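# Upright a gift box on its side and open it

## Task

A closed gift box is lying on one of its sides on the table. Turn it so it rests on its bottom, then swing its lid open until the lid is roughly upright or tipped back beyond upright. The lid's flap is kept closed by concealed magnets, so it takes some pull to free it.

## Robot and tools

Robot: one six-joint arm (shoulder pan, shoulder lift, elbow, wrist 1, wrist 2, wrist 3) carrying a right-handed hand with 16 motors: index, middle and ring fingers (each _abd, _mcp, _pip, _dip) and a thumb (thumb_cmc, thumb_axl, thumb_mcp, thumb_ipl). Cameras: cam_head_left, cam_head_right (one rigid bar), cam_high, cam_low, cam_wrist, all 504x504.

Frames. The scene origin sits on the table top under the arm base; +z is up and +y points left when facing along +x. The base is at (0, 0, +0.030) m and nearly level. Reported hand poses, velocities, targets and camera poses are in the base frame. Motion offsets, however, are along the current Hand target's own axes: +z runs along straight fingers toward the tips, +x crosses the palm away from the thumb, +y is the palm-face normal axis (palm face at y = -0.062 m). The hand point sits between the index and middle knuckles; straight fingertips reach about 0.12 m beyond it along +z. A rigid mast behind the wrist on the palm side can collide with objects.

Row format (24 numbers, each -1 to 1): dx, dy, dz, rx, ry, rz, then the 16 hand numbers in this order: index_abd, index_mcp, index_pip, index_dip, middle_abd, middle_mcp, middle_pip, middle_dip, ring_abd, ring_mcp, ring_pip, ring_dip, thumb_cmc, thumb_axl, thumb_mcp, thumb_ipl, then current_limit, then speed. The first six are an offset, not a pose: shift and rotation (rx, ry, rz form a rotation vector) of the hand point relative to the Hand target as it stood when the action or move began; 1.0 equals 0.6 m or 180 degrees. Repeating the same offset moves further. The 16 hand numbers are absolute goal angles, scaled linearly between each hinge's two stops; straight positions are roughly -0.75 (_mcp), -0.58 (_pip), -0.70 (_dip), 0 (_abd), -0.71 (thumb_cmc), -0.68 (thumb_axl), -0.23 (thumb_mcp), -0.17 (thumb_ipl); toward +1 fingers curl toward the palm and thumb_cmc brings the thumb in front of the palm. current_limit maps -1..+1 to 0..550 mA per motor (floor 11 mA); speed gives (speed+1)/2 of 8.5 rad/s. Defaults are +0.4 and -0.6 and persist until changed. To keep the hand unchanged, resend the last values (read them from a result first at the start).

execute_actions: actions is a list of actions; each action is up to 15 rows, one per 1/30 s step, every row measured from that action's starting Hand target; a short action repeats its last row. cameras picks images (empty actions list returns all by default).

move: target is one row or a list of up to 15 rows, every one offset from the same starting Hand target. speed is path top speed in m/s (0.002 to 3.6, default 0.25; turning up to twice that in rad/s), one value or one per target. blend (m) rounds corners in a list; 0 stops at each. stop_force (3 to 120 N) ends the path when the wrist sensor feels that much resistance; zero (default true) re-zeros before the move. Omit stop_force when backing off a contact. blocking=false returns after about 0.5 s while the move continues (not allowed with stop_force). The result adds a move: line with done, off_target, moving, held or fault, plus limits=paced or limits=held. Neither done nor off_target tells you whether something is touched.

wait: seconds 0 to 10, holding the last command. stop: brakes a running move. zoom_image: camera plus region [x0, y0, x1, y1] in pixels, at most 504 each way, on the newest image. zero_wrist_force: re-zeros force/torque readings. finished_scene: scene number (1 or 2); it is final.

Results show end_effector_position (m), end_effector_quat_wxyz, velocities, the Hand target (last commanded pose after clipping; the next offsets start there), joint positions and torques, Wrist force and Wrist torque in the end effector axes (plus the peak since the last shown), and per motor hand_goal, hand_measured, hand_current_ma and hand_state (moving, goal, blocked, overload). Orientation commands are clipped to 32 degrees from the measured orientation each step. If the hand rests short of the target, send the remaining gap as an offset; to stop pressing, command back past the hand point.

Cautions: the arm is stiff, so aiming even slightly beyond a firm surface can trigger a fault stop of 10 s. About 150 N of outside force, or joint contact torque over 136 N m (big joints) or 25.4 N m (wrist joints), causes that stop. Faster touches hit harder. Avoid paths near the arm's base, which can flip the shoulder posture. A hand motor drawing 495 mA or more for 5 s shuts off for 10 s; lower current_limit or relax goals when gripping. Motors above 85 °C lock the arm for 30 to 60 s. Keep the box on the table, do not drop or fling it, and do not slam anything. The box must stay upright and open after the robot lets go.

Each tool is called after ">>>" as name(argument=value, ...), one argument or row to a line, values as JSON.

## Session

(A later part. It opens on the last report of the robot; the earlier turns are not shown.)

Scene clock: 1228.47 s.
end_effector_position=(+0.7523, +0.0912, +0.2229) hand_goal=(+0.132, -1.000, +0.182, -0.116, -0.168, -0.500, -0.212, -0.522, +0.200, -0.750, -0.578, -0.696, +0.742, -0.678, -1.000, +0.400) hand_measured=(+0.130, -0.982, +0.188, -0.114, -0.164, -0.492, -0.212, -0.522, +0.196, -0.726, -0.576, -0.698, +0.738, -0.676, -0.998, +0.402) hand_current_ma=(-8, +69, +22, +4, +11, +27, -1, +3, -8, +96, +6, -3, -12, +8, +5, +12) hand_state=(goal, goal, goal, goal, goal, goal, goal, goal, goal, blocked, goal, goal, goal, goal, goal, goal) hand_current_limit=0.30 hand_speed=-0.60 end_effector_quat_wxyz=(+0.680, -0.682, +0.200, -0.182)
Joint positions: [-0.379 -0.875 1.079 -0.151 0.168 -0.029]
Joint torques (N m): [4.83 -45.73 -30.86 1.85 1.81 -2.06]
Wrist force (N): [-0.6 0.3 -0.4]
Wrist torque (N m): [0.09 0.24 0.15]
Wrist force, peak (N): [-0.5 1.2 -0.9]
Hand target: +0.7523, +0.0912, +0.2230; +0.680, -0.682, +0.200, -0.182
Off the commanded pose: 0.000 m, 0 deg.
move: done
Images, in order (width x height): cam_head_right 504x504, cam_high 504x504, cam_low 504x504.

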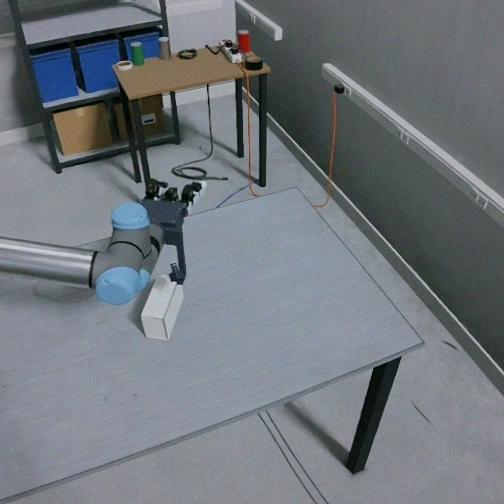

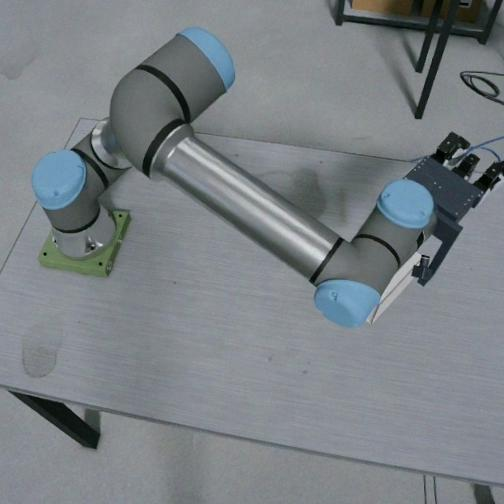

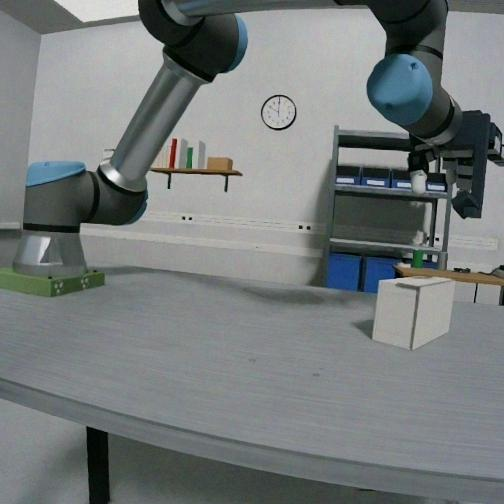

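>>> move(
  target=[
    [0.0193,0.12,-0.1225,0,0,0,0.133,-1,0.182,-0.116,-0.167,-0.5,-0.212,-0.522,0.2,-0.75,-0.577,-0.696,0.743,-0.678,-1,0.4,0.3,-0.6],
    [0.0193,0.2325,-0.1225,0,0,0,0.133,-1,0.182,-0.116,-0.167,-0.5,-0.212,-0.522,0.2,-0.75,-0.577,-0.696,0.743,-0.678,-1,0.4,0.3,-0.6],
  ],
  speed=0.18,
)

>>> move(
  target=[0,0,0,0,0,0,0.133,-1,0.182,-0.116,-0.167,-0.2,-0.16,-0.47,0.2,-0.75,-0.577,-0.696,0.743,-0.678,-1,0.85,-0.5,-0.78],
  cameras=["cam_low","cam_high"],
)

>>> zoom_image(
  camera="cam_low",
  region=[340, 200, 484, 354],
)

Scene clock: 1254.97 s.
end_effector_position=(+0.7205, +0.0230, +0.0839) hand_goal=(+0.132, -1.000, +0.182, -0.116, -0.168, -0.500, -0.212, -0.522, +0.200, -0.750, -0.578, -0.696, +0.742, -0.678, -1.000, +0.400) hand_measured=(+0.130, -0.982, +0.188, -0.114, -0.164, -0.492, -0.212, -0.522, +0.198, -0.728, -0.576, -0.698, +0.738, -0.676, -0.998, +0.402) hand_current_ma=(-7, +67, +22, +4, +10, +27, -1, +3, -8, +93, +6, -3, -11, +8, +5, +12) hand_state=(goal, goal, goal, goal, goal, goal, goal, goal, goal, blocked, goal, goal, goal, goal, goal, goal) hand_current_limit=0.30 hand_speed=-0.60 end_effector_quat_wxyz=(+0.680, -0.682, +0.200, -0.182)
Joint positions: [-0.496 -0.755 1.246 -0.294 0.052 -0.174]
Joint torques (N m): [-8.99 -62.85 -5.58 -1.11 -1.25 1.83]
Wrist force (N): [-0.9 0.0 -0.6]
Wrist torque (N m): [0.05 0.24 0.03]
Wrist force, peak (N): [-0.5 -1.7 -0.2]
Hand target: +0.7205, +0.0230, +0.0839; +0.680, -0.682, +0.200, -0.182
Off the commanded pose: 0.000 m, 0 deg.
move: done

Scene clock: 1255.57 s.
end_effector_position=(+0.7205, +0.0230, +0.0839) hand_goal=(+0.132, -1.000, +0.182, -0.116, -0.168, -0.200, -0.160, -0.470, +0.200, -0.750, -0.578, -0.696, +0.742, -0.678, -1.000, +0.850) hand_measured=(+0.130, -0.982, +0.188, -0.114, -0.164, -0.278, -0.170, -0.474, +0.198, -0.728, -0.576, -0.698, +0.738, -0.676, -1.000, +0.600) hand_current_ma=(-7, +67, +22, +4, +10, -138, -34, -10, -8, +93, +6, -3, -11, +8, +0, -137) hand_state=(goal, goal, goal, goal, goal, blocked, goal, goal, goal, blocked, goal, goal, goal, goal, goal, blocked) hand_current_limit=-0.50 hand_speed=-0.78 end_effector_quat_wxyz=(+0.680, -0.682, +0.200, -0.182)
Joint positions: [-0.496 -0.755 1.246 -0.295 0.052 -0.174]
Joint torques (N m): [-7.19 -61.08 -4.1 -1.18 -1.53 1.78]
Wrist force (N): [-0.7 -0.9 -1.1]
Wrist torque (N m): [0.08 0.23 0.02]
Wrist force, peak (N): [-0.9 -1.1 -1.3]
Hand target: +0.7205, +0.0230, +0.0839; +0.680, -0.682, +0.200, -0.182
Off the commanded pose: 0.000 m, 0 deg.
move: done
Images, in order (width x height): cam_high 504x504, cam_low 504x504.

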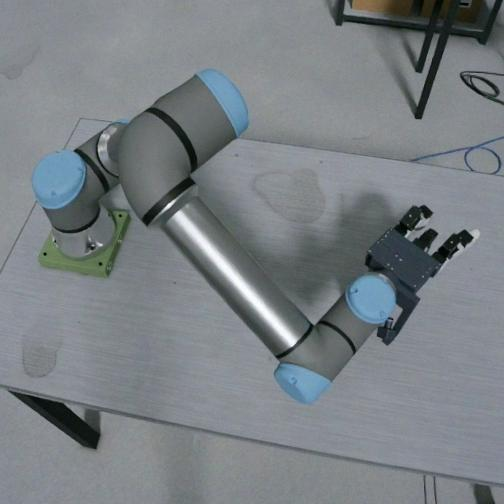

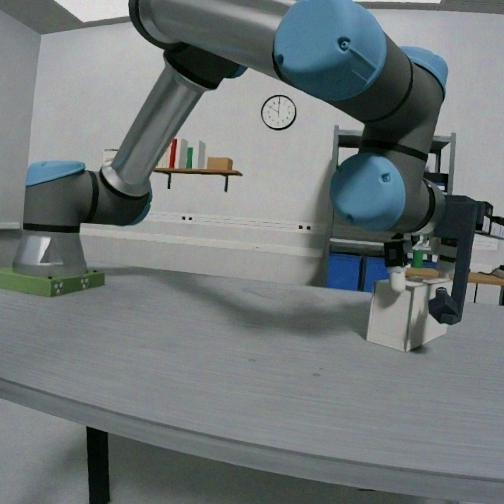

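Scaled by 3.273.

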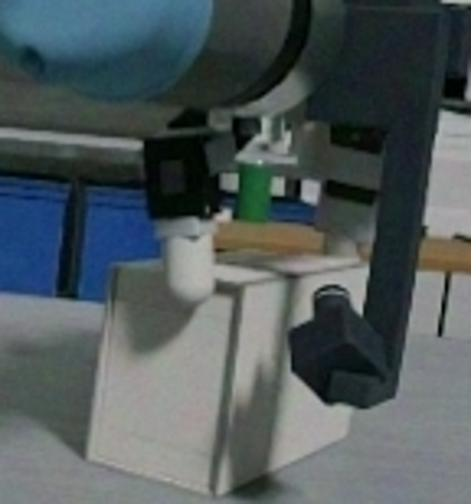

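>>> execute_actions(
  actions=[],
  cameras=["cam_low", "cam_high"],
)

>>> zoom_image(
  camera="cam_low",
  region=[340, 200, 484, 354],
)

Scene clock: 1306.33 s.
end_effector_position=(+0.7205, +0.0230, +0.0839) hand_goal=(+0.132, -1.000, +0.182, -0.116, -0.168, -0.200, -0.160, -0.470, +0.200, -0.750, -0.578, -0.696, +0.742, -0.678, -1.000, +0.850) hand_measured=(+0.130, -0.982, +0.188, -0.114, -0.164, -0.278, -0.170, -0.474, +0.198, -0.728, -0.576, -0.698, +0.738, -0.676, -1.000, +0.600) hand_current_ma=(-7, +67, +22, +4, +10, -138, -34, -10, -8, +93, +6, -3, -11, +8, +0, -137) hand_state=(goal, goal, goal, goal, goal, blocked, goal, goal, goal, blocked, goal, goal, goal, goal, goal, blocked) hand_current_limit=-0.50 hand_speed=-0.78 end_effector_quat_wxyz=(+0.680, -0.682, +0.200, -0.182)
Joint positions: [-0.496 -0.755 1.246 -0.295 0.052 -0.174]
Joint velocities: within noise
Joint torques (N m): [-0.91 -60.7 -4.12 -1.21 -2.11 1.86]
Motor temperatures (°C): [28 34 29 34 29 29]
Wrist force (N): [-0.9 -1.0 -1.2]
Wrist torque (N m): [0.07 0.25 0.02]
Wrist force, peak (N): [-1.0 -1.3 -1.2]
Hand target: +0.7205, +0.0230, +0.0839; +0.680, -0.682, +0.200, -0.182
Off the commanded pose: 0.000 m, 0 deg.
Images, in order (width x height): cam_high 504x504, cam_low 504x504.

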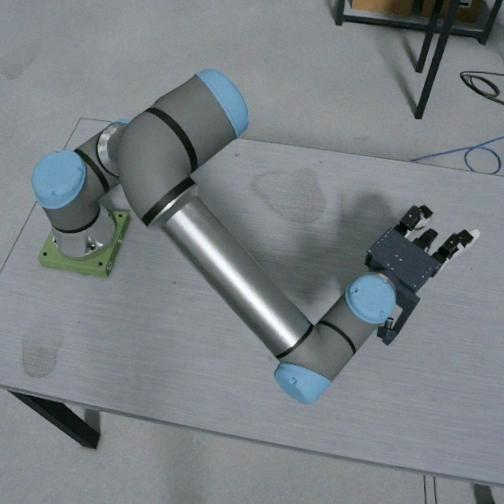

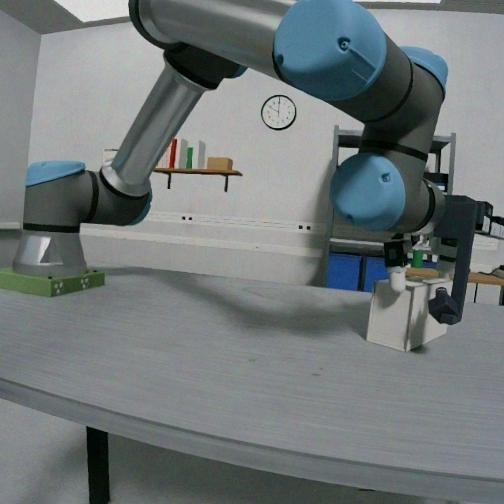

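Scaled by 3.273.

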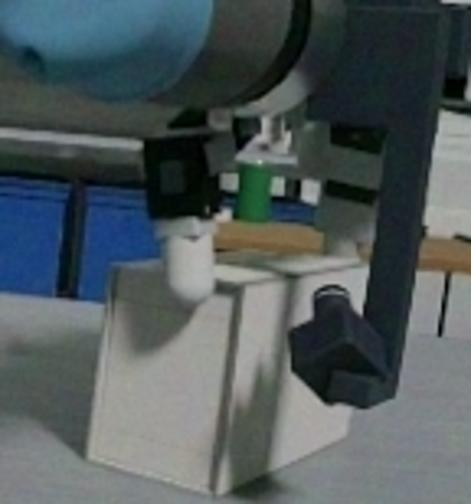

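>>> move(
  target=[
    [0,0,0,0,0,0,0.133,-1,0.182,-0.116,-0.167,-0.1,-0.1,-0.35,0.2,-0.75,-0.577,-0.696,0.743,-0.678,-1,0.95,0.45,-0.7],
    [0,-0.033,0,0,0,0,0.133,-1,0.182,-0.116,-0.167,-0.1,-0.1,-0.35,0.2,-0.75,-0.577,-0.696,0.743,-0.678,-1,0.95,0.45,-0.7],
    [0,-0.033,0,0,0,0,0.133,-1,0.182,-0.116,-0.167,-0.1,-0.1,-0.35,0.2,0.479,-0.577,-0.696,0.743,-0.678,-1,0.95,0.45,-0.7],
  ],
  speed=0.08,
  cameras=["cam_low"],
)

>>> zoom_image(
  camera="cam_low",
  region=[340, 200, 484, 354],
)

Scene clock: 1330.10 s.
end_effector_position=(+0.7210, +0.0229, +0.1037) hand_goal=(+0.132, -1.000, +0.182, -0.116, -0.168, -0.100, -0.100, -0.350, +0.200, +0.478, -0.578, -0.696, +0.742, -0.678, -1.000, +0.950) hand_measured=(+0.130, -0.982, +0.188, -0.114, -0.154, -0.284, -0.168, -0.416, +0.198, +0.476, -0.576, -0.698, +0.738, -0.676, -1.000, +0.608) hand_current_ma=(-7, +67, +22, +4, +42, -399, -292, -279, -8, -5, +6, -3, -13, +8, -1, -399) hand_state=(goal, goal, goal, goal, goal, blocked, blocked, blocked, goal, goal, goal, goal, goal, goal, goal, blocked) hand_current_limit=0.45 hand_speed=-0.70 end_effector_quat_wxyz=(+0.680, -0.682, +0.200, -0.182)
Joint positions: [-0.495 -0.776 1.23 -0.258 0.052 -0.172]
Joint torques (N m): [5.16 -46.16 -28.83 2.29 1.5 -1.57]
Wrist force (N): [-0.7 1.3 -0.6]
Wrist torque (N m): [0.22 0.22 0.16]
Wrist force, peak (N): [-1.0 -1.3 -1.3]
Hand target: +0.7210, +0.0229, +0.1037; +0.680, -0.682, +0.200, -0.182
Off the commanded pose: 0.000 m, 0 deg.
move: done
Images, in order (width x height): cam_low 504x504.

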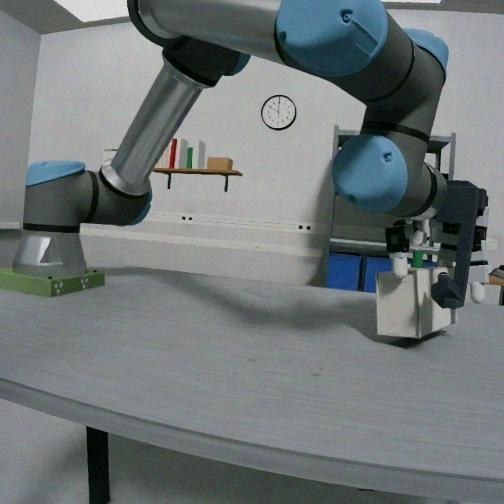

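Scaled by 3.273.

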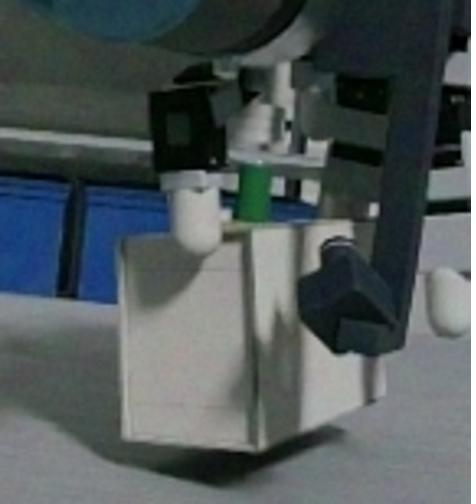

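>>> move(
  target=[
    [0,0.033,0,0,0,0,0.133,-1,0.182,-0.116,-0.167,-0.1,-0.1,-0.35,0.2,-0.4,-0.577,-0.696,0.743,-0.678,-1,0.95,0.45,-0.7],
    [0,0.033,0,0,0,0,0.133,-1,0.182,-0.116,-0.167,-0.4,-0.16,-0.45,0.2,-0.4,-0.577,-0.696,0.743,-0.678,-1,0.48,-0.4,-0.8],
    [0,0.047,0,0,0,0,0.133,-1,0.182,-0.116,-0.167,-0.4,-0.16,-0.45,0.2,-0.4,-0.577,-0.696,0.743,-0.678,-1,0.48,-0.4,-0.8],
    [0,0.047,0,0,0,0,0.133,-1,0.182,-0.116,-0.167,-0.2,-0.16,-0.45,0.2,-0.4,-0.577,-0.696,0.743,-0.678,-1,0.85,-0.4,-0.85],
  ],
  speed=0.08,
  cameras=["cam_low"],
)

>>> zoom_image(
  camera="cam_low",
  region=[340, 200, 484, 354],
)

Scene clock: 1352.03 s.
end_effector_position=(+0.7203, +0.0230, +0.0755) hand_goal=(+0.132, -1.000, +0.182, -0.116, -0.168, -0.200, -0.160, -0.450, +0.200, -0.400, -0.578, -0.696, +0.742, -0.678, -1.000, +0.850) hand_measured=(+0.130, -0.982, +0.188, -0.114, -0.164, -0.268, -0.170, -0.452, +0.198, -0.378, -0.576, -0.698, +0.740, -0.678, -1.000, +0.606) hand_current_ma=(-7, +67, +22, +4, +10, -165, -36, -6, -8, +93, +6, -3, -3, +1, +0, -165) hand_state=(goal, goal, goal, goal, goal, blocked, goal, goal, goal, blocked, goal, goal, goal, goal, goal, blocked) hand_current_limit=-0.40 hand_speed=-0.85 end_effector_quat_wxyz=(+0.679, -0.682, +0.200, -0.182)
Joint positions: [-0.496 -0.745 1.252 -0.309 0.052 -0.175]
Joint torques (N m): [-8.03 -62.17 -5.54 -1.24 -1.92 1.68]
Wrist force (N): [-1.0 -0.4 -0.8]
Wrist torque (N m): [0.09 0.27 0.00]
Wrist force, peak (N): [0.9 -8.0 -1.5]
Hand target: +0.7203, +0.0230, +0.0755; +0.680, -0.682, +0.200, -0.182
Off the commanded pose: 0.000 m, 0 deg.
move: done
Images, in order (width x height): cam_low 504x504.

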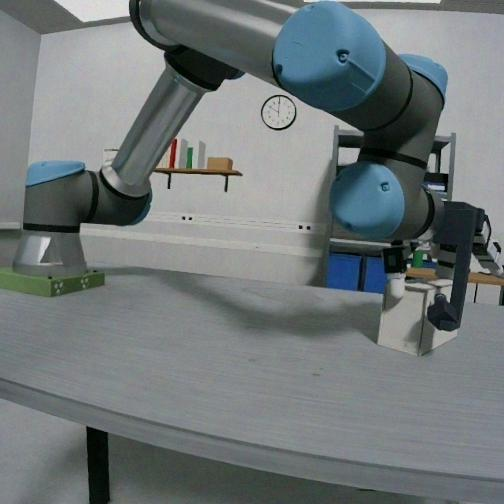

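Scaled by 3.273.

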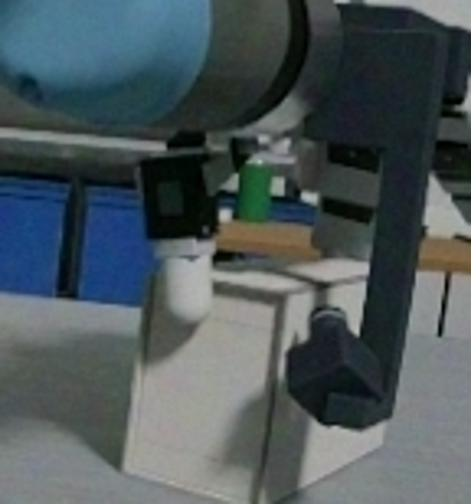

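>>> move(
  target=[
    [0,0,0,0,0,0,0.133,-1,0.182,-0.116,-0.167,-0.4,-0.16,-0.45,0.2,-0.75,-0.577,-0.696,0.743,-0.678,-1,0.48,-0.4,-0.8],
    [0.03,-0.001,0,0,0,0,0.133,-1,0.182,-0.116,-0.167,-0.4,-0.16,-0.45,0.2,-0.75,-0.577,-0.696,0.743,-0.678,-1,0.48,-0.4,-0.8],
    [0.03,-0.001,0,0,0,0,0.133,-1,0.182,-0.116,-0.167,-0.2,-0.16,-0.45,0.2,-0.75,-0.577,-0.696,0.743,-0.678,-1,0.85,-0.4,-0.85],
  ],
  speed=0.08,
  cameras=["cam_low"],
)

>>> zoom_image(
  camera="cam_low",
  region=[340, 200, 484, 354],
)

Scene clock: 1375.30 s.
end_effector_position=(+0.7357, +0.0137, +0.0757) hand_goal=(+0.132, -1.000, +0.182, -0.116, -0.168, -0.200, -0.160, -0.450, +0.200, -0.750, -0.578, -0.696, +0.742, -0.678, -1.000, +0.850) hand_measured=(+0.130, -0.982, +0.188, -0.114, -0.164, -0.282, -0.174, -0.454, +0.198, -0.726, -0.576, -0.698, +0.740, -0.678, -1.000, +0.584) hand_current_ma=(-7, +67, +22, +4, +10, -165, -49, -14, -8, +101, +6, -3, -3, +1, +0, -165) hand_state=(goal, goal, goal, goal, goal, blocked, goal, goal, goal, blocked, goal, goal, goal, goal, goal, blocked) hand_current_limit=-0.40 hand_speed=-0.85 end_effector_quat_wxyz=(+0.680, -0.682, +0.200, -0.182)
Joint positions: [-0.497 -0.706 1.177 -0.274 0.05 -0.174]
Joint torques (N m): [4.54 -47.67 -27.02 1.63 0.87 -1.68]
Wrist force (N): [-0.7 0.3 -0.6]
Wrist torque (N m): [0.11 0.23 0.15]
Wrist force, peak (N): [-1.3 -0.3 -0.8]
Hand target: +0.7357, +0.0137, +0.0757; +0.680, -0.682, +0.200, -0.182
Off the commanded pose: 0.000 m, 0 deg.
move: done
Images, in order (width x height): cam_low 504x504.

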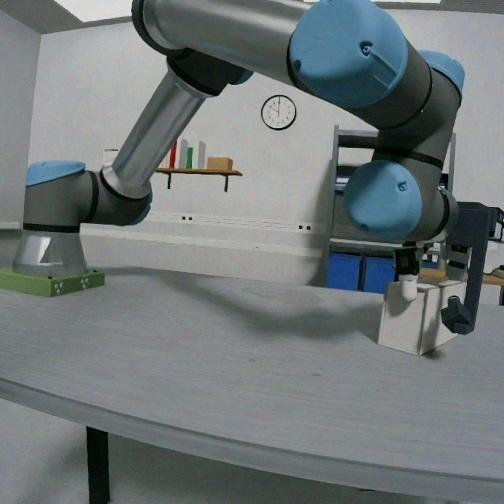

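Scaled by 3.273.

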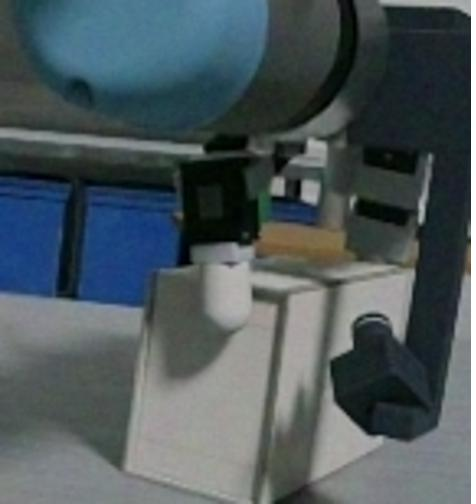

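>>> move(
  target=[
    [0,0,0,0,0,0,0.133,-1,0.182,-0.116,-0.167,-0.1,-0.1,-0.35,0.2,-0.75,-0.577,-0.696,0.743,-0.678,-1,0.95,0.45,-0.8],
    [0,-0.033,0,0,0,0,0.133,-1,0.182,-0.116,-0.167,-0.1,-0.1,-0.35,0.2,-0.75,-0.577,-0.696,0.743,-0.678,-1,0.95,0.45,-0.7],
    [0,-0.033,0,0,0,0,0.133,-1,0.182,-0.116,-0.167,-0.1,-0.1,-0.35,0.2,0.479,-0.577,-0.696,0.743,-0.678,-1,0.95,0.45,-0.7],
    [0,-0.033,0,0,0,0,0.133,-1,0.182,-0.116,-0.167,-0.1,-0.1,-0.35,-0.1,0.479,-0.577,-0.696,0.743,-0.678,-1,0.95,0.45,-0.8],
  ],
  speed=0.08,
  cameras=["cam_low"],
)

>>> zoom_image(
  camera="cam_low",
  region=[340, 200, 484, 354],
)

Scene clock: 1391.70 s.
end_effector_position=(+0.7362, +0.0136, +0.0955) hand_goal=(+0.132, -1.000, +0.182, -0.116, -0.168, -0.100, -0.100, -0.350, -0.100, +0.478, -0.578, -0.696, +0.742, -0.678, -1.000, +0.950) hand_measured=(+0.130, -0.982, +0.188, -0.114, -0.154, -0.284, -0.174, -0.404, -0.096, +0.476, -0.576, -0.698, +0.738, -0.678, -1.000, +0.594) hand_current_ma=(-7, +67, +22, +4, +46, -399, -316, -225, +11, -5, +6, -3, -16, +2, -1, -399) hand_state=(goal, goal, goal, goal, goal, blocked, blocked, blocked, goal, goal, goal, goal, goal, goal, goal, blocked) hand_current_limit=0.45 hand_speed=-0.80 end_effector_quat_wxyz=(+0.680, -0.682, +0.200, -0.182)
Joint positions: [-0.497 -0.727 1.16 -0.235 0.051 -0.175]
Joint torques (N m): [4.53 -48.08 -28.91 2.06 1.43 -1.79]
Wrist force (N): [-0.8 1.5 -0.4]
Wrist torque (N m): [0.23 0.25 0.12]
Wrist force, peak (N): [-0.9 1.7 -0.5]
Hand target: +0.7362, +0.0136, +0.0955; +0.680, -0.682, +0.200, -0.182
Off the commanded pose: 0.000 m, 0 deg.
move: done
Images, in order (width x height): cam_low 504x504.

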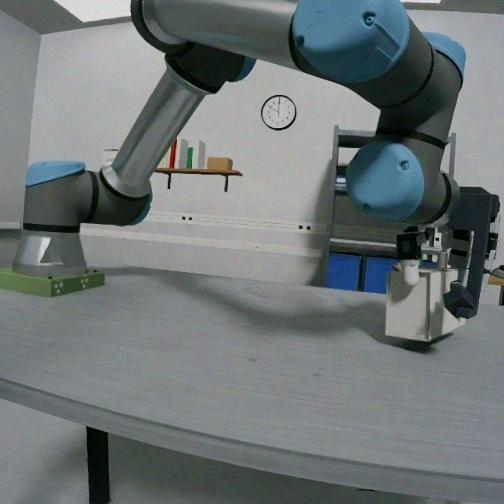

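Scaled by 3.273.

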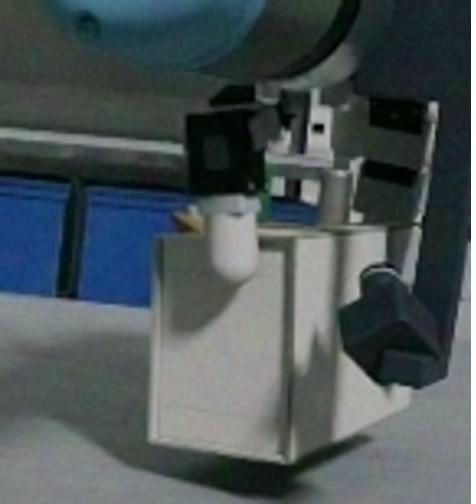

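>>> move(
  target=[
    [0,0,0,0,0,0,0.133,-0.3,0.182,-0.116,-0.167,-0.1,-0.1,-0.35,-0.2,0.479,-0.577,-0.696,0.743,-0.678,-1,0.95,0.5,-0.8],
    [0,0,0,0,0,0,0.133,0.0,0.182,-0.116,-0.167,-0.1,-0.1,-0.35,-0.28,0.479,-0.577,-0.696,0.743,-0.678,-1,0.95,0.6,-0.85],
  ],
  cameras=["cam_low"],
)

>>> zoom_image(
  camera="cam_low",
  region=[340, 200, 484, 354],
)

Scene clock: 1402.50 s.
end_effector_position=(+0.7362, +0.0136, +0.0955) hand_goal=(+0.132, +0.000, +0.182, -0.116, -0.168, -0.100, -0.100, -0.350, -0.280, +0.478, -0.578, -0.696, +0.742, -0.678, -1.000, +0.950) hand_measured=(+0.118, -0.540, +0.158, -0.122, -0.138, -0.284, -0.174, -0.402, -0.196, +0.478, -0.576, -0.698, +0.732, -0.676, -1.000, +0.594) hand_current_ma=(-46, -440, -92, -20, +104, -440, -316, -217, +312, +3, +6, -3, -33, +9, -1, -440) hand_state=(goal, blocked, blocked, goal, blocked, blocked, blocked, blocked, blocked, goal, goal, goal, goal, goal, goal, blocked) hand_current_limit=0.60 hand_speed=-0.85 end_effector_quat_wxyz=(+0.680, -0.682, +0.200, -0.182)
Joint positions: [-0.497 -0.727 1.16 -0.235 0.051 -0.175]
Joint torques (N m): [4.71 -49.07 -28.13 1.96 1.02 -1.17]
Wrist force (N): [-0.7 1.4 -0.4]
Wrist torque (N m): [0.21 0.23 0.13]
Wrist force, peak (N): [-0.8 1.7 -0.6]
Hand target: +0.7362, +0.0136, +0.0955; +0.680, -0.682, +0.200, -0.182
Off the commanded pose: 0.000 m, 0 deg.
move: done
Images, in order (width x height): cam_low 504x504.

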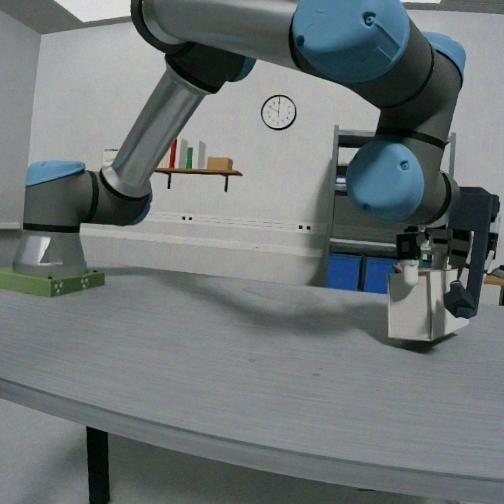

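Scaled by 3.273.

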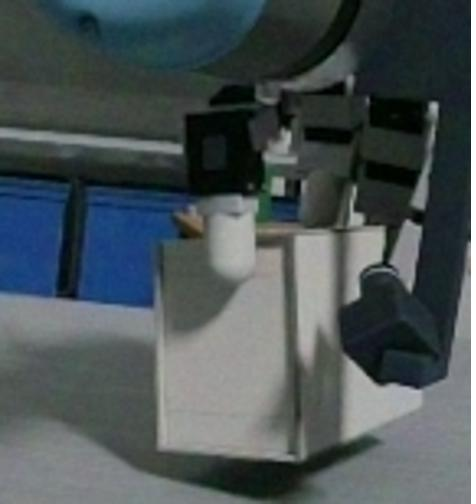

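>>> move(
  target=[
    [0,0,0,0,0,0,0.133,0.2,0.2,-0.116,-0.167,-0.1,-0.1,-0.35,-0.28,0.479,-0.577,-0.696,0.743,-0.678,-1,0.95,0.76,-0.85],
    [0,0,0,0,0,0,0.133,0.2,0.2,-0.116,-0.167,-0.2,-0.14,-0.4,-0.28,0.479,-0.577,-0.696,0.743,-0.678,-1,0.75,0.76,-0.9],
  ],
  cameras=["cam_low"],
)

>>> zoom_image(
  camera="cam_low",
  region=[340, 200, 484, 354],
)

Scene clock: 1416.90 s.
end_effector_position=(+0.7362, +0.0136, +0.0955) hand_goal=(+0.132, +0.200, +0.200, -0.116, -0.168, -0.200, -0.140, -0.400, -0.280, +0.478, -0.578, -0.696, +0.742, -0.678, -1.000, +0.750) hand_measured=(+0.116, -0.536, +0.158, -0.128, -0.138, -0.282, -0.178, -0.416, -0.196, +0.480, -0.576, -0.698, +0.732, -0.676, -1.000, +0.594) hand_current_ma=(-52, -484, -170, -42, +104, -376, -149, -62, +312, +3, +6, -3, -33, +9, -1, -484) hand_state=(goal, blocked, blocked, goal, blocked, blocked, blocked, goal, blocked, goal, goal, goal, goal, goal, goal, blocked) hand_current_limit=0.76 hand_speed=-0.90 end_effector_quat_wxyz=(+0.680, -0.682, +0.200, -0.182)
Joint positions: [-0.497 -0.727 1.16 -0.235 0.051 -0.175]
Joint torques (N m): [2.84 -51.86 -26.14 2 0.73 0.84]
Wrist force (N): [-0.6 1.6 -0.5]
Wrist torque (N m): [0.24 0.22 0.14]
Wrist force, peak (N): [-0.8 1.8 -0.7]
Hand target: +0.7362, +0.0136, +0.0955; +0.680, -0.682, +0.200, -0.182
Off the commanded pose: 0.000 m, 0 deg.
move: done
Images, in order (width x height): cam_low 504x504.

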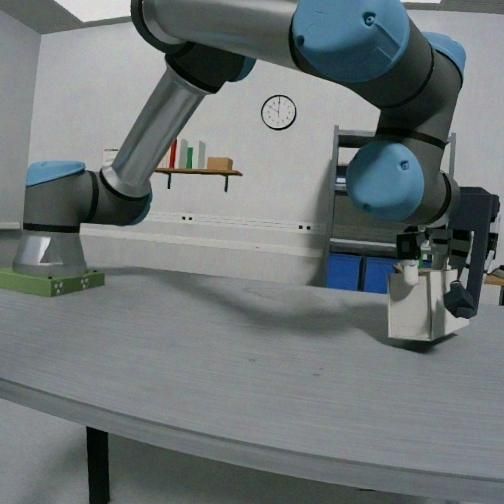

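Scaled by 3.273.

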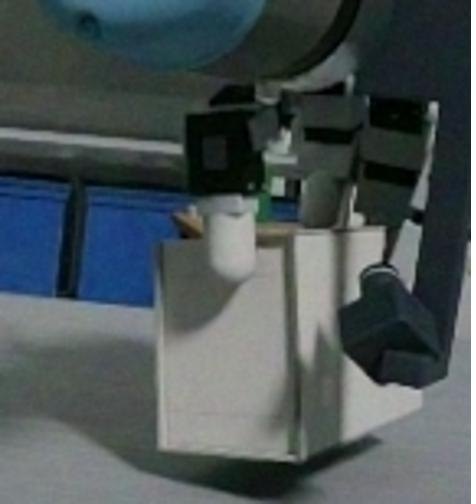

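>>> move(
  target=[
    [0,0,0,0,0,0,0.133,0.2,0.2,-0.116,-0.167,-0.23,-0.16,-0.41,-0.28,0.479,-0.577,-0.696,0.743,-0.678,-1,0.67,0.76,-0.92],
    [0,0,0,0,0,0,0.133,0.2,0.2,-0.116,-0.167,-0.25,-0.17,-0.415,-0.28,0.479,-0.577,-0.696,0.743,-0.678,-1,0.63,0.76,-0.92],
  ],
  cameras=["cam_low"],
)

>>> zoom_image(
  camera="cam_low",
  region=[340, 200, 484, 354],
)

Scene clock: 1434.00 s.
end_effector_position=(+0.7362, +0.0136, +0.0955) hand_goal=(+0.132, +0.200, +0.200, -0.116, -0.168, -0.250, -0.170, -0.416, -0.280, +0.478, -0.578, -0.696, +0.742, -0.678, -1.000, +0.630) hand_measured=(+0.118, -0.342, +0.182, -0.122, -0.154, -0.278, -0.190, -0.426, -0.234, +0.480, -0.576, -0.698, +0.732, -0.676, -1.000, +0.616) hand_current_ma=(-41, -484, -66, -17, +44, -113, -71, -39, +163, +7, +5, -3, -33, +9, -1, -73) hand_state=(goal, blocked, goal, goal, goal, blocked, goal, goal, blocked, goal, goal, goal, goal, goal, goal, goal) hand_current_limit=0.76 hand_speed=-0.92 end_effector_quat_wxyz=(+0.680, -0.682, +0.200, -0.182)
Joint positions: [-0.497 -0.727 1.16 -0.235 0.051 -0.175]
Joint torques (N m): [1.47 -55.39 -23.98 1.65 0.37 1.24]
Wrist force (N): [-0.9 -3.1 0.8]
Wrist torque (N m): [0.30 0.27 0.13]
Wrist force, peak (N): [-0.9 -3.1 0.8]
Hand target: +0.7362, +0.0136, +0.0955; +0.680, -0.682, +0.200, -0.182
Off the commanded pose: 0.000 m, 0 deg.
move: done
Images, in order (width x height): cam_low 504x504.

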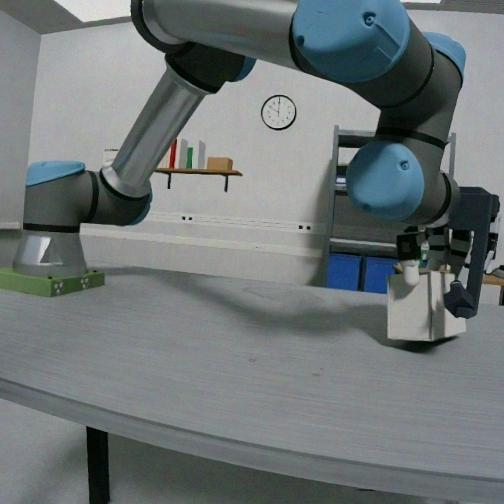

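Scaled by 3.273.

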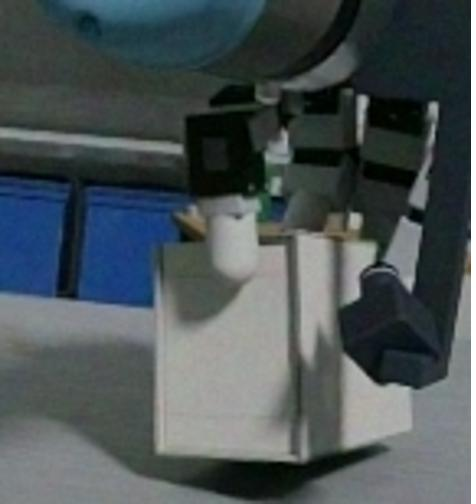

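>>> execute_actions(
  actions=[],
  cameras=["cam_head_left", "cam_head_right"],
)

>>> zoom_image(
  camera="cam_head_right",
  region=[150, 150, 350, 350],
)

Scene clock: 1451.17 s.
end_effector_position=(+0.7362, +0.0136, +0.0955) hand_goal=(+0.132, +0.200, +0.200, -0.116, -0.168, -0.250, -0.170, -0.416, -0.280, +0.478, -0.578, -0.696, +0.742, -0.678, -1.000, +0.630) hand_measured=(+0.118, -0.342, +0.182, -0.122, -0.154, -0.278, -0.190, -0.426, -0.234, +0.480, -0.576, -0.698, +0.732, -0.676, -1.000, +0.616) hand_current_ma=(-41, -484, -66, -17, +44, -113, -71, -39, +163, +7, +5, -3, -33, +9, -1, -73) hand_state=(goal, blocked, goal, goal, goal, blocked, goal, goal, blocked, goal, goal, goal, goal, goal, goal, goal) hand_current_limit=0.76 hand_speed=-0.92 end_effector_quat_wxyz=(+0.680, -0.682, +0.200, -0.182)
Joint positions: [-0.497 -0.727 1.16 -0.235 0.051 -0.175]
Joint velocities: within noise
Joint torques (N m): [0.29 -57.75 -21.53 0.96 0.19 1.29]
Motor temperatures (°C): [28 35 29 34 29 29]
Wrist force (N): [-0.7 -3.1 0.4]
Wrist torque (N m): [0.33 0.26 0.14]
Wrist force, peak (N): [-0.7 -3.3 0.8]
Hand target: +0.7362, +0.0136, +0.0955; +0.680, -0.682, +0.200, -0.182
Off the commanded pose: 0.000 m, 0 deg.
Images, in order (width x height): cam_head_left 504x504, cam_head_right 504x504.

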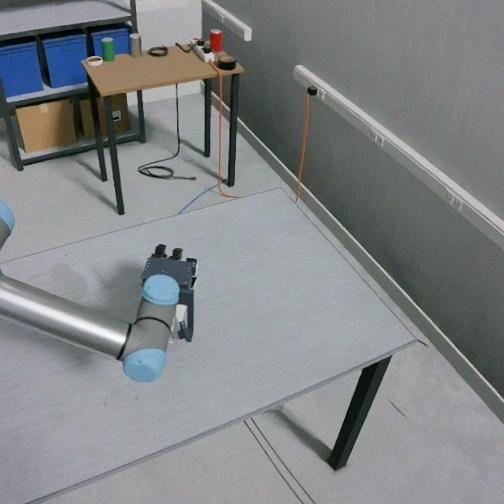

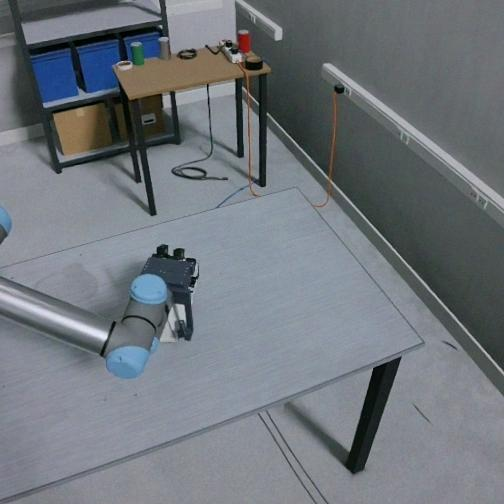

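Scaled by 2.520.

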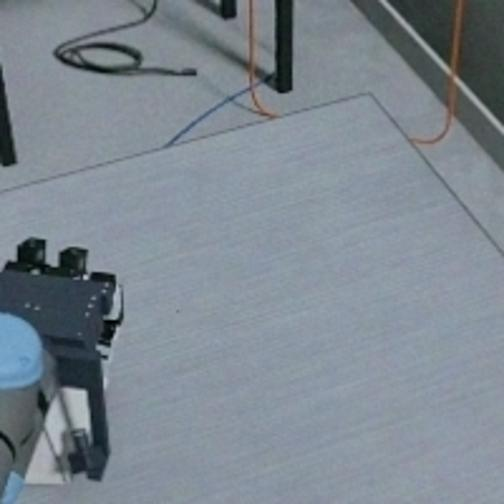

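>>> move(
  target=[
    [0,0,0,0,0,0,0.133,-1,0.483,-0.116,-0.167,-0.2,-0.14,-0.4,0.2,-0.75,-0.577,-0.696,0.743,-0.678,-1,0.75,0.45,-0.6],
    [0,0.033,0,0,0,0,0.133,-1,0.483,-0.116,-0.167,-0.2,-0.14,-0.4,0.2,-0.75,-0.577,-0.696,0.743,-0.678,-1,0.75,0.45,-0.6],
    [0,0.033,0,0,0,0,0.133,-1,0.483,-0.116,-0.167,-0.4,-0.16,-0.45,0.2,-0.75,-0.577,-0.696,0.743,-0.678,-1,0.45,-0.4,-0.8],
    [0,0.043,0,0,0,0,0.133,-1,0.483,-0.116,-0.167,-0.4,-0.16,-0.45,0.2,-0.75,-0.577,-0.696,0.743,-0.678,-1,0.45,-0.4,-0.8],
    [0,0.043,0,0,0,0,0.133,-1,0.483,-0.116,-0.167,-0.2,-0.16,-0.45,0.2,-0.75,-0.577,-0.696,0.743,-0.678,-1,0.85,-0.4,-0.85],
  ],
  speed=0.08,
  cameras=["cam_low"],
)

>>> zoom_image(
  camera="cam_low",
  region=[340, 200, 484, 354],
)

Scene clock: 1526.57 s.
end_effector_position=(+0.7356, +0.0137, +0.0697) hand_goal=(+0.132, -1.000, +0.482, -0.116, -0.168, -0.200, -0.160, -0.450, +0.200, -0.750, -0.578, -0.696, +0.742, -0.678, -1.000, +0.850) hand_measured=(+0.130, -0.984, +0.480, -0.118, -0.164, -0.312, -0.174, -0.454, +0.198, -0.726, -0.576, -0.696, +0.740, -0.676, -1.000, +0.630) hand_current_ma=(-8, +67, -4, -8, +9, -165, -53, -11, -8, +99, +6, -3, -6, +6, +0, -165) hand_state=(goal, goal, goal, goal, goal, blocked, goal, goal, goal, blocked, goal, goal, goal, goal, goal, blocked) hand_current_limit=-0.40 hand_speed=-0.85 end_effector_quat_wxyz=(+0.680, -0.682, +0.200, -0.182)
Joint positions: [-0.497 -0.698 1.18 -0.281 0.05 -0.178]
Joint torques (N m): [-7.69 -63.85 -3.6 -0.71 -1.83 1.8]
Wrist force (N): [-0.7 -0.5 -1.1]
Wrist torque (N m): [0.09 0.25 0.05]
Wrist force, peak (N): [-0.7 -6.4 -3.0]
Hand target: +0.7356, +0.0137, +0.0697; +0.680, -0.682, +0.200, -0.182
Off the commanded pose: 0.000 m, 0 deg.
move: done
Images, in order (width x height): cam_low 504x504.

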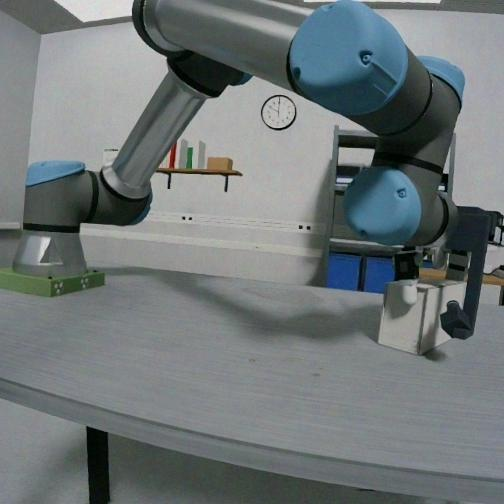

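Scaled by 3.273.

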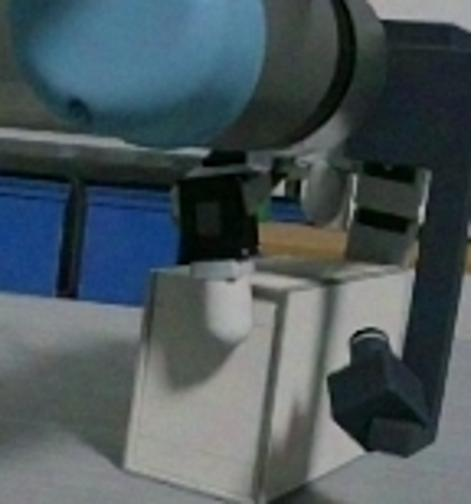

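>>> move(
  target=[
    [0,0,0,0,0,0,0.133,-1,0.483,-0.116,-0.167,-0.1,-0.1,-0.35,0.2,-0.75,-0.577,-0.696,0.743,-0.678,-1,0.95,0.5,-0.8],
    [0,-0.033,0,0,0,0,0.133,-1,0.483,-0.116,-0.167,-0.1,-0.1,-0.35,0.2,-0.75,-0.577,-0.696,0.743,-0.678,-1,0.95,0.5,-0.7],
    [0,-0.033,0,0,0,0,0.133,-1,0.483,-0.116,-0.167,-0.1,-0.1,-0.35,0.2,0.479,-0.577,-0.696,0.743,-0.678,-1,0.95,0.5,-0.6],
    [0,-0.033,0,0,0,0,0.133,-0.6,0.483,-0.116,-0.167,-0.1,-0.1,-0.35,-0.15,0.479,-0.577,-0.696,0.743,-0.678,-1,0.95,0.5,-0.8],
  ],
  speed=0.08,
  cameras=["cam_low"],
)

>>> zoom_image(
  camera="cam_low",
  region=[340, 200, 484, 354],
)

Scene clock: 1545.13 s.
end_effector_position=(+0.7361, +0.0136, +0.0895) hand_goal=(+0.132, -0.600, +0.482, -0.116, -0.168, -0.100, -0.100, -0.350, -0.150, +0.478, -0.578, -0.696, +0.742, -0.678, -1.000, +0.950) hand_measured=(+0.130, -0.598, +0.480, -0.118, -0.152, -0.314, -0.174, -0.398, -0.146, +0.476, -0.576, -0.696, +0.736, -0.676, -1.000, +0.646) hand_current_ma=(-8, +10, -4, -6, +54, -413, -322, -202, +12, -4, +6, -3, -17, +6, -1, -412) hand_state=(goal, goal, goal, goal, goal, blocked, blocked, blocked, goal, goal, goal, goal, goal, goal, goal, blocked) hand_current_limit=0.50 hand_speed=-0.80 end_effector_quat_wxyz=(+0.680, -0.682, +0.200, -0.182)
Joint positions: [-0.497 -0.721 1.166 -0.249 0.051 -0.173]
Joint torques (N m): [4.28 -48.3 -29.06 1.81 1.32 -1.76]
Wrist force (N): [-0.8 1.4 -0.5]
Wrist torque (N m): [0.21 0.25 0.13]
Wrist force, peak (N): [-0.9 1.6 -0.6]
Hand target: +0.7361, +0.0136, +0.0895; +0.680, -0.682, +0.200, -0.182
Off the commanded pose: 0.000 m, 0 deg.
move: done
Images, in order (width x height): cam_low 504x504.

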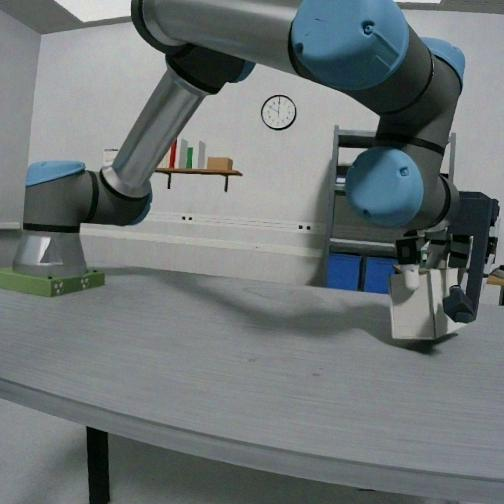

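Scaled by 3.273.

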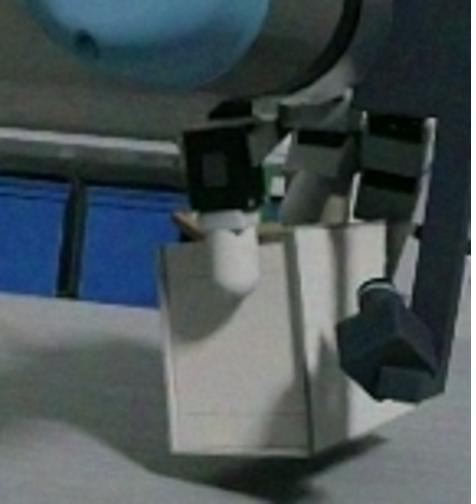

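>>> move(
  target=[
    [0,0,0,0,0,0,0.133,-0.2,0.483,-0.116,-0.167,-0.1,-0.1,-0.35,-0.28,0.479,-0.577,-0.696,0.743,-0.678,-1,0.95,0.6,-0.85],
    [0,0,0,0,0,0,0.133,0.1,0.483,-0.116,-0.167,-0.1,-0.1,-0.35,-0.28,0.479,-0.577,-0.696,0.743,-0.678,-1,0.95,0.76,-0.85],
  ],
  cameras=["cam_low"],
)

>>> zoom_image(
  camera="cam_low",
  region=[340, 200, 484, 354],
)

Scene clock: 1559.97 s.
end_effector_position=(+0.7361, +0.0136, +0.0895) hand_goal=(+0.132, +0.100, +0.482, -0.116, -0.168, -0.100, -0.100, -0.350, -0.280, +0.478, -0.578, -0.696, +0.742, -0.678, -1.000, +0.950) hand_measured=(+0.128, -0.572, +0.468, -0.118, -0.152, -0.314, -0.174, -0.398, -0.162, +0.480, -0.576, -0.696, +0.732, -0.676, -1.000, +0.646) hand_current_ma=(-12, -484, -55, -6, +54, -484, -322, -202, +461, +4, +6, -3, -37, +9, -1, -484) hand_state=(goal, blocked, goal, goal, goal, blocked, blocked, blocked, blocked, goal, goal, goal, goal, goal, goal, blocked) hand_current_limit=0.76 hand_speed=-0.85 end_effector_quat_wxyz=(+0.680, -0.682, +0.200, -0.182)
Joint positions: [-0.497 -0.721 1.166 -0.249 0.051 -0.173]
Joint torques (N m): [3.1 -48.96 -27.92 1.32 0.92 -1.53]
Wrist force (N): [-0.6 1.4 -0.6]
Wrist torque (N m): [0.21 0.22 0.14]
Wrist force, peak (N): [-0.8 1.6 -0.6]
Hand target: +0.7361, +0.0136, +0.0895; +0.680, -0.682, +0.200, -0.182
Off the commanded pose: 0.000 m, 0 deg.
move: done
Images, in order (width x height): cam_low 504x504.

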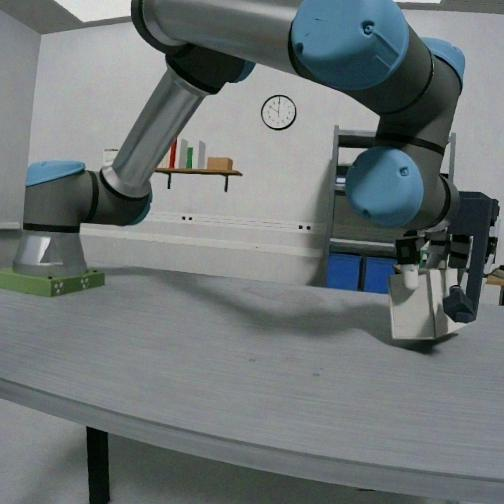

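Scaled by 3.273.

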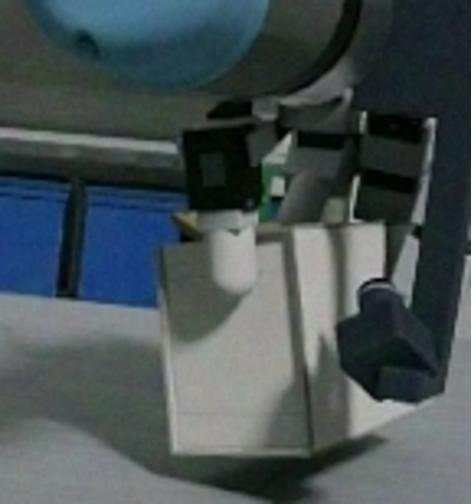

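>>> move(
  target=[
    [0,0,0,0,0,0,0.133,0.2,0.483,-0.116,-0.167,-0.2,-0.12,-0.37,-0.22,0.479,-0.577,-0.696,0.743,-0.678,-1,0.82,0.76,-0.92],
    [0,0,0,0,0,0,0.133,0.2,0.483,-0.116,-0.167,-0.23,-0.14,-0.38,-0.22,0.479,-0.577,-0.696,0.743,-0.678,-1,0.76,0.76,-0.92],
    [0,0,0,0,0,0,0.133,0.2,0.483,-0.116,-0.167,-0.25,-0.15,-0.39,-0.22,0.479,-0.577,-0.696,0.743,-0.678,-1,0.72,0.76,-0.92],
  ],
  cameras=["cam_low"],
)

>>> zoom_image(
  camera="cam_low",
  region=[340, 200, 484, 354],
)

Scene clock: 1576.50 s.
end_effector_position=(+0.7361, +0.0136, +0.0895) hand_goal=(+0.132, +0.200, +0.482, -0.116, -0.168, -0.250, -0.150, -0.390, -0.220, +0.478, -0.578, -0.696, +0.742, -0.678, -1.000, +0.720) hand_measured=(+0.128, -0.564, +0.464, -0.118, -0.152, -0.312, -0.184, -0.408, -0.160, +0.480, -0.576, -0.696, +0.732, -0.676, -1.000, +0.646) hand_current_ma=(-13, -484, -70, -6, +54, -281, -136, -66, +218, +4, +6, -3, -38, +9, -1, -437) hand_state=(goal, blocked, goal, goal, goal, blocked, blocked, goal, blocked, goal, goal, goal, goal, goal, goal, blocked) hand_current_limit=0.76 hand_speed=-0.92 end_effector_quat_wxyz=(+0.680, -0.682, +0.200, -0.182)
Joint positions: [-0.497 -0.721 1.166 -0.249 0.051 -0.173]
Joint torques (N m): [0.55 -49.56 -25.83 1.53 0.44 -0.69]
Wrist force (N): [-0.7 1.5 -0.5]
Wrist torque (N m): [0.23 0.23 0.14]
Wrist force, peak (N): [-0.9 1.6 -0.6]
Hand target: +0.7361, +0.0136, +0.0895; +0.680, -0.682, +0.200, -0.182
Off the commanded pose: 0.000 m, 0 deg.
move: done
Images, in order (width x height): cam_low 504x504.

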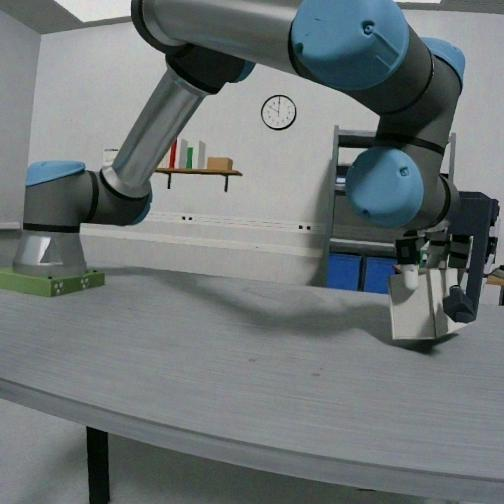

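Scaled by 3.273.

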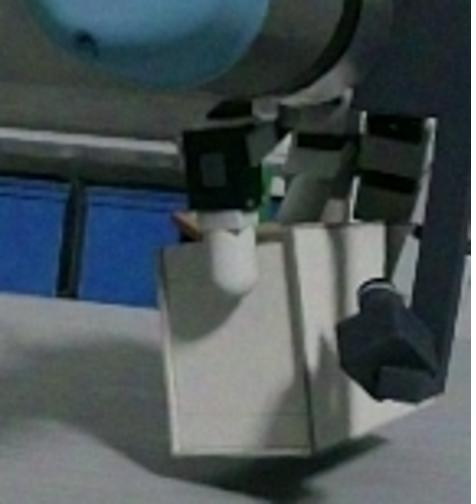

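Continue relaxing gradually.

>>> move(
  target=[
    [0,0,0,0,0,0,0.133,0.2,0.5,-0.116,-0.167,-0.26,-0.16,-0.39,-0.22,0.479,-0.577,-0.696,0.743,-0.678,-1,0.71,0.76,-0.92],
    [0,0,0,0,0,0,0.133,0.2,0.5,-0.116,-0.167,-0.27,-0.16,-0.395,-0.22,0.479,-0.577,-0.696,0.743,-0.678,-1,0.7,0.76,-0.92],
  ],
)

>>> move(
  target=[
    [0,0,0,0,0,0,0.133,0.2,0.5,-0.116,-0.167,-0.27,-0.165,-0.4,-0.22,0.479,-0.577,-0.696,0.743,-0.678,-1,0.685,0.76,-0.92],
    [0,0,0,0,0,0,0.133,0.2,0.5,-0.116,-0.167,-0.275,-0.17,-0.4,-0.22,0.479,-0.577,-0.696,0.743,-0.678,-1,0.675,0.76,-0.92],
  ],
  cameras=["cam_low"],
)

>>> zoom_image(
  camera="cam_low",
  region=[340, 200, 484, 354],
)

Scene clock: 1589.83 s.
end_effector_position=(+0.7361, +0.0136, +0.0895) hand_goal=(+0.132, +0.200, +0.500, -0.116, -0.168, -0.270, -0.160, -0.396, -0.220, +0.478, -0.578, -0.696, +0.742, -0.678, -1.000, +0.700) hand_measured=(+0.132, +0.044, +0.492, -0.116, -0.154, -0.306, -0.190, -0.408, -0.200, +0.480, -0.576, -0.696, +0.732, -0.676, -1.000, +0.666) hand_current_ma=(-2, -484, -30, +1, +41, -157, -118, -42, +65, +5, +5, -3, -38, +10, -1, -183) hand_state=(goal, blocked, goal, goal, goal, blocked, blocked, goal, blocked, goal, goal, goal, goal, goal, goal, blocked) hand_current_limit=0.76 hand_speed=-0.92 end_effector_quat_wxyz=(+0.680, -0.682, +0.200, -0.182)
Joint positions: [-0.497 -0.721 1.166 -0.249 0.051 -0.173]
Joint torques (N m): [-1.89 -50.5 -23.11 1.64 -0.2 0.44]
Wrist force (N): [-0.4 -3.8 0.1]
Wrist torque (N m): [0.33 0.24 0.14]
Wrist force, peak (N): [-0.6 -4.2 0.2]
Hand target: +0.7361, +0.0136, +0.0895; +0.680, -0.682, +0.200, -0.182
Off the commanded pose: 0.000 m, 0 deg.
move: done

Scene clock: 1590.83 s.
end_effector_position=(+0.7361, +0.0136, +0.0895) hand_goal=(+0.132, +0.200, +0.500, -0.116, -0.168, -0.276, -0.170, -0.400, -0.220, +0.478, -0.578, -0.696, +0.742, -0.678, -1.000, +0.674) hand_measured=(+0.136, +0.084, +0.488, -0.116, -0.154, -0.302, -0.190, -0.408, -0.200, +0.482, -0.576, -0.696, +0.732, -0.676, -1.000, +0.654) hand_current_ma=(+11, -484, -39, +1, +41, -110, -75, -28, +65, +11, +5, -3, -38, +10, -1, -103) hand_state=(goal, blocked, goal, goal, goal, blocked, blocked, goal, blocked, goal, goal, goal, goal, goal, goal, goal) hand_current_limit=0.76 hand_speed=-0.92 end_effector_quat_wxyz=(+0.680, -0.682, +0.200, -0.182)
Joint positions: [-0.497 -0.721 1.166 -0.249 0.051 -0.173]
Joint torques (N m): [-2.26 -50.28 -22.86 1.66 -0.33 0.6]
Wrist force (N): [0.0 -5.3 0.2]
Wrist torque (N m): [0.31 0.25 0.09]
Wrist force, peak (N): [-0.2 -5.6 0.1]
Hand target: +0.7361, +0.0136, +0.0895; +0.680, -0.682, +0.200, -0.182
Off the commanded pose: 0.000 m, 0 deg.
move: done
Images, in order (width x height): cam_low 504x504.

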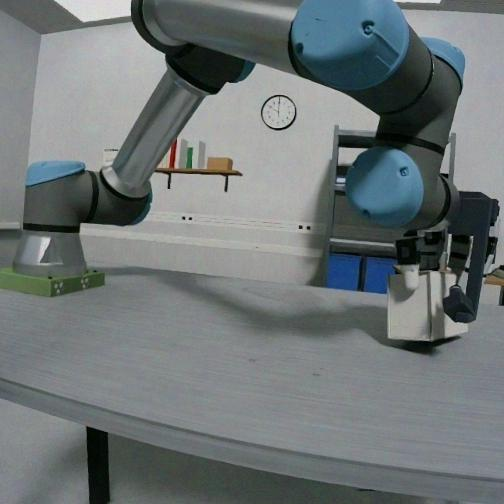

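Scaled by 3.273.

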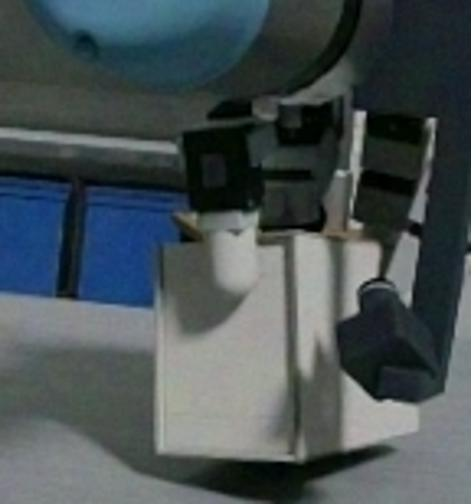

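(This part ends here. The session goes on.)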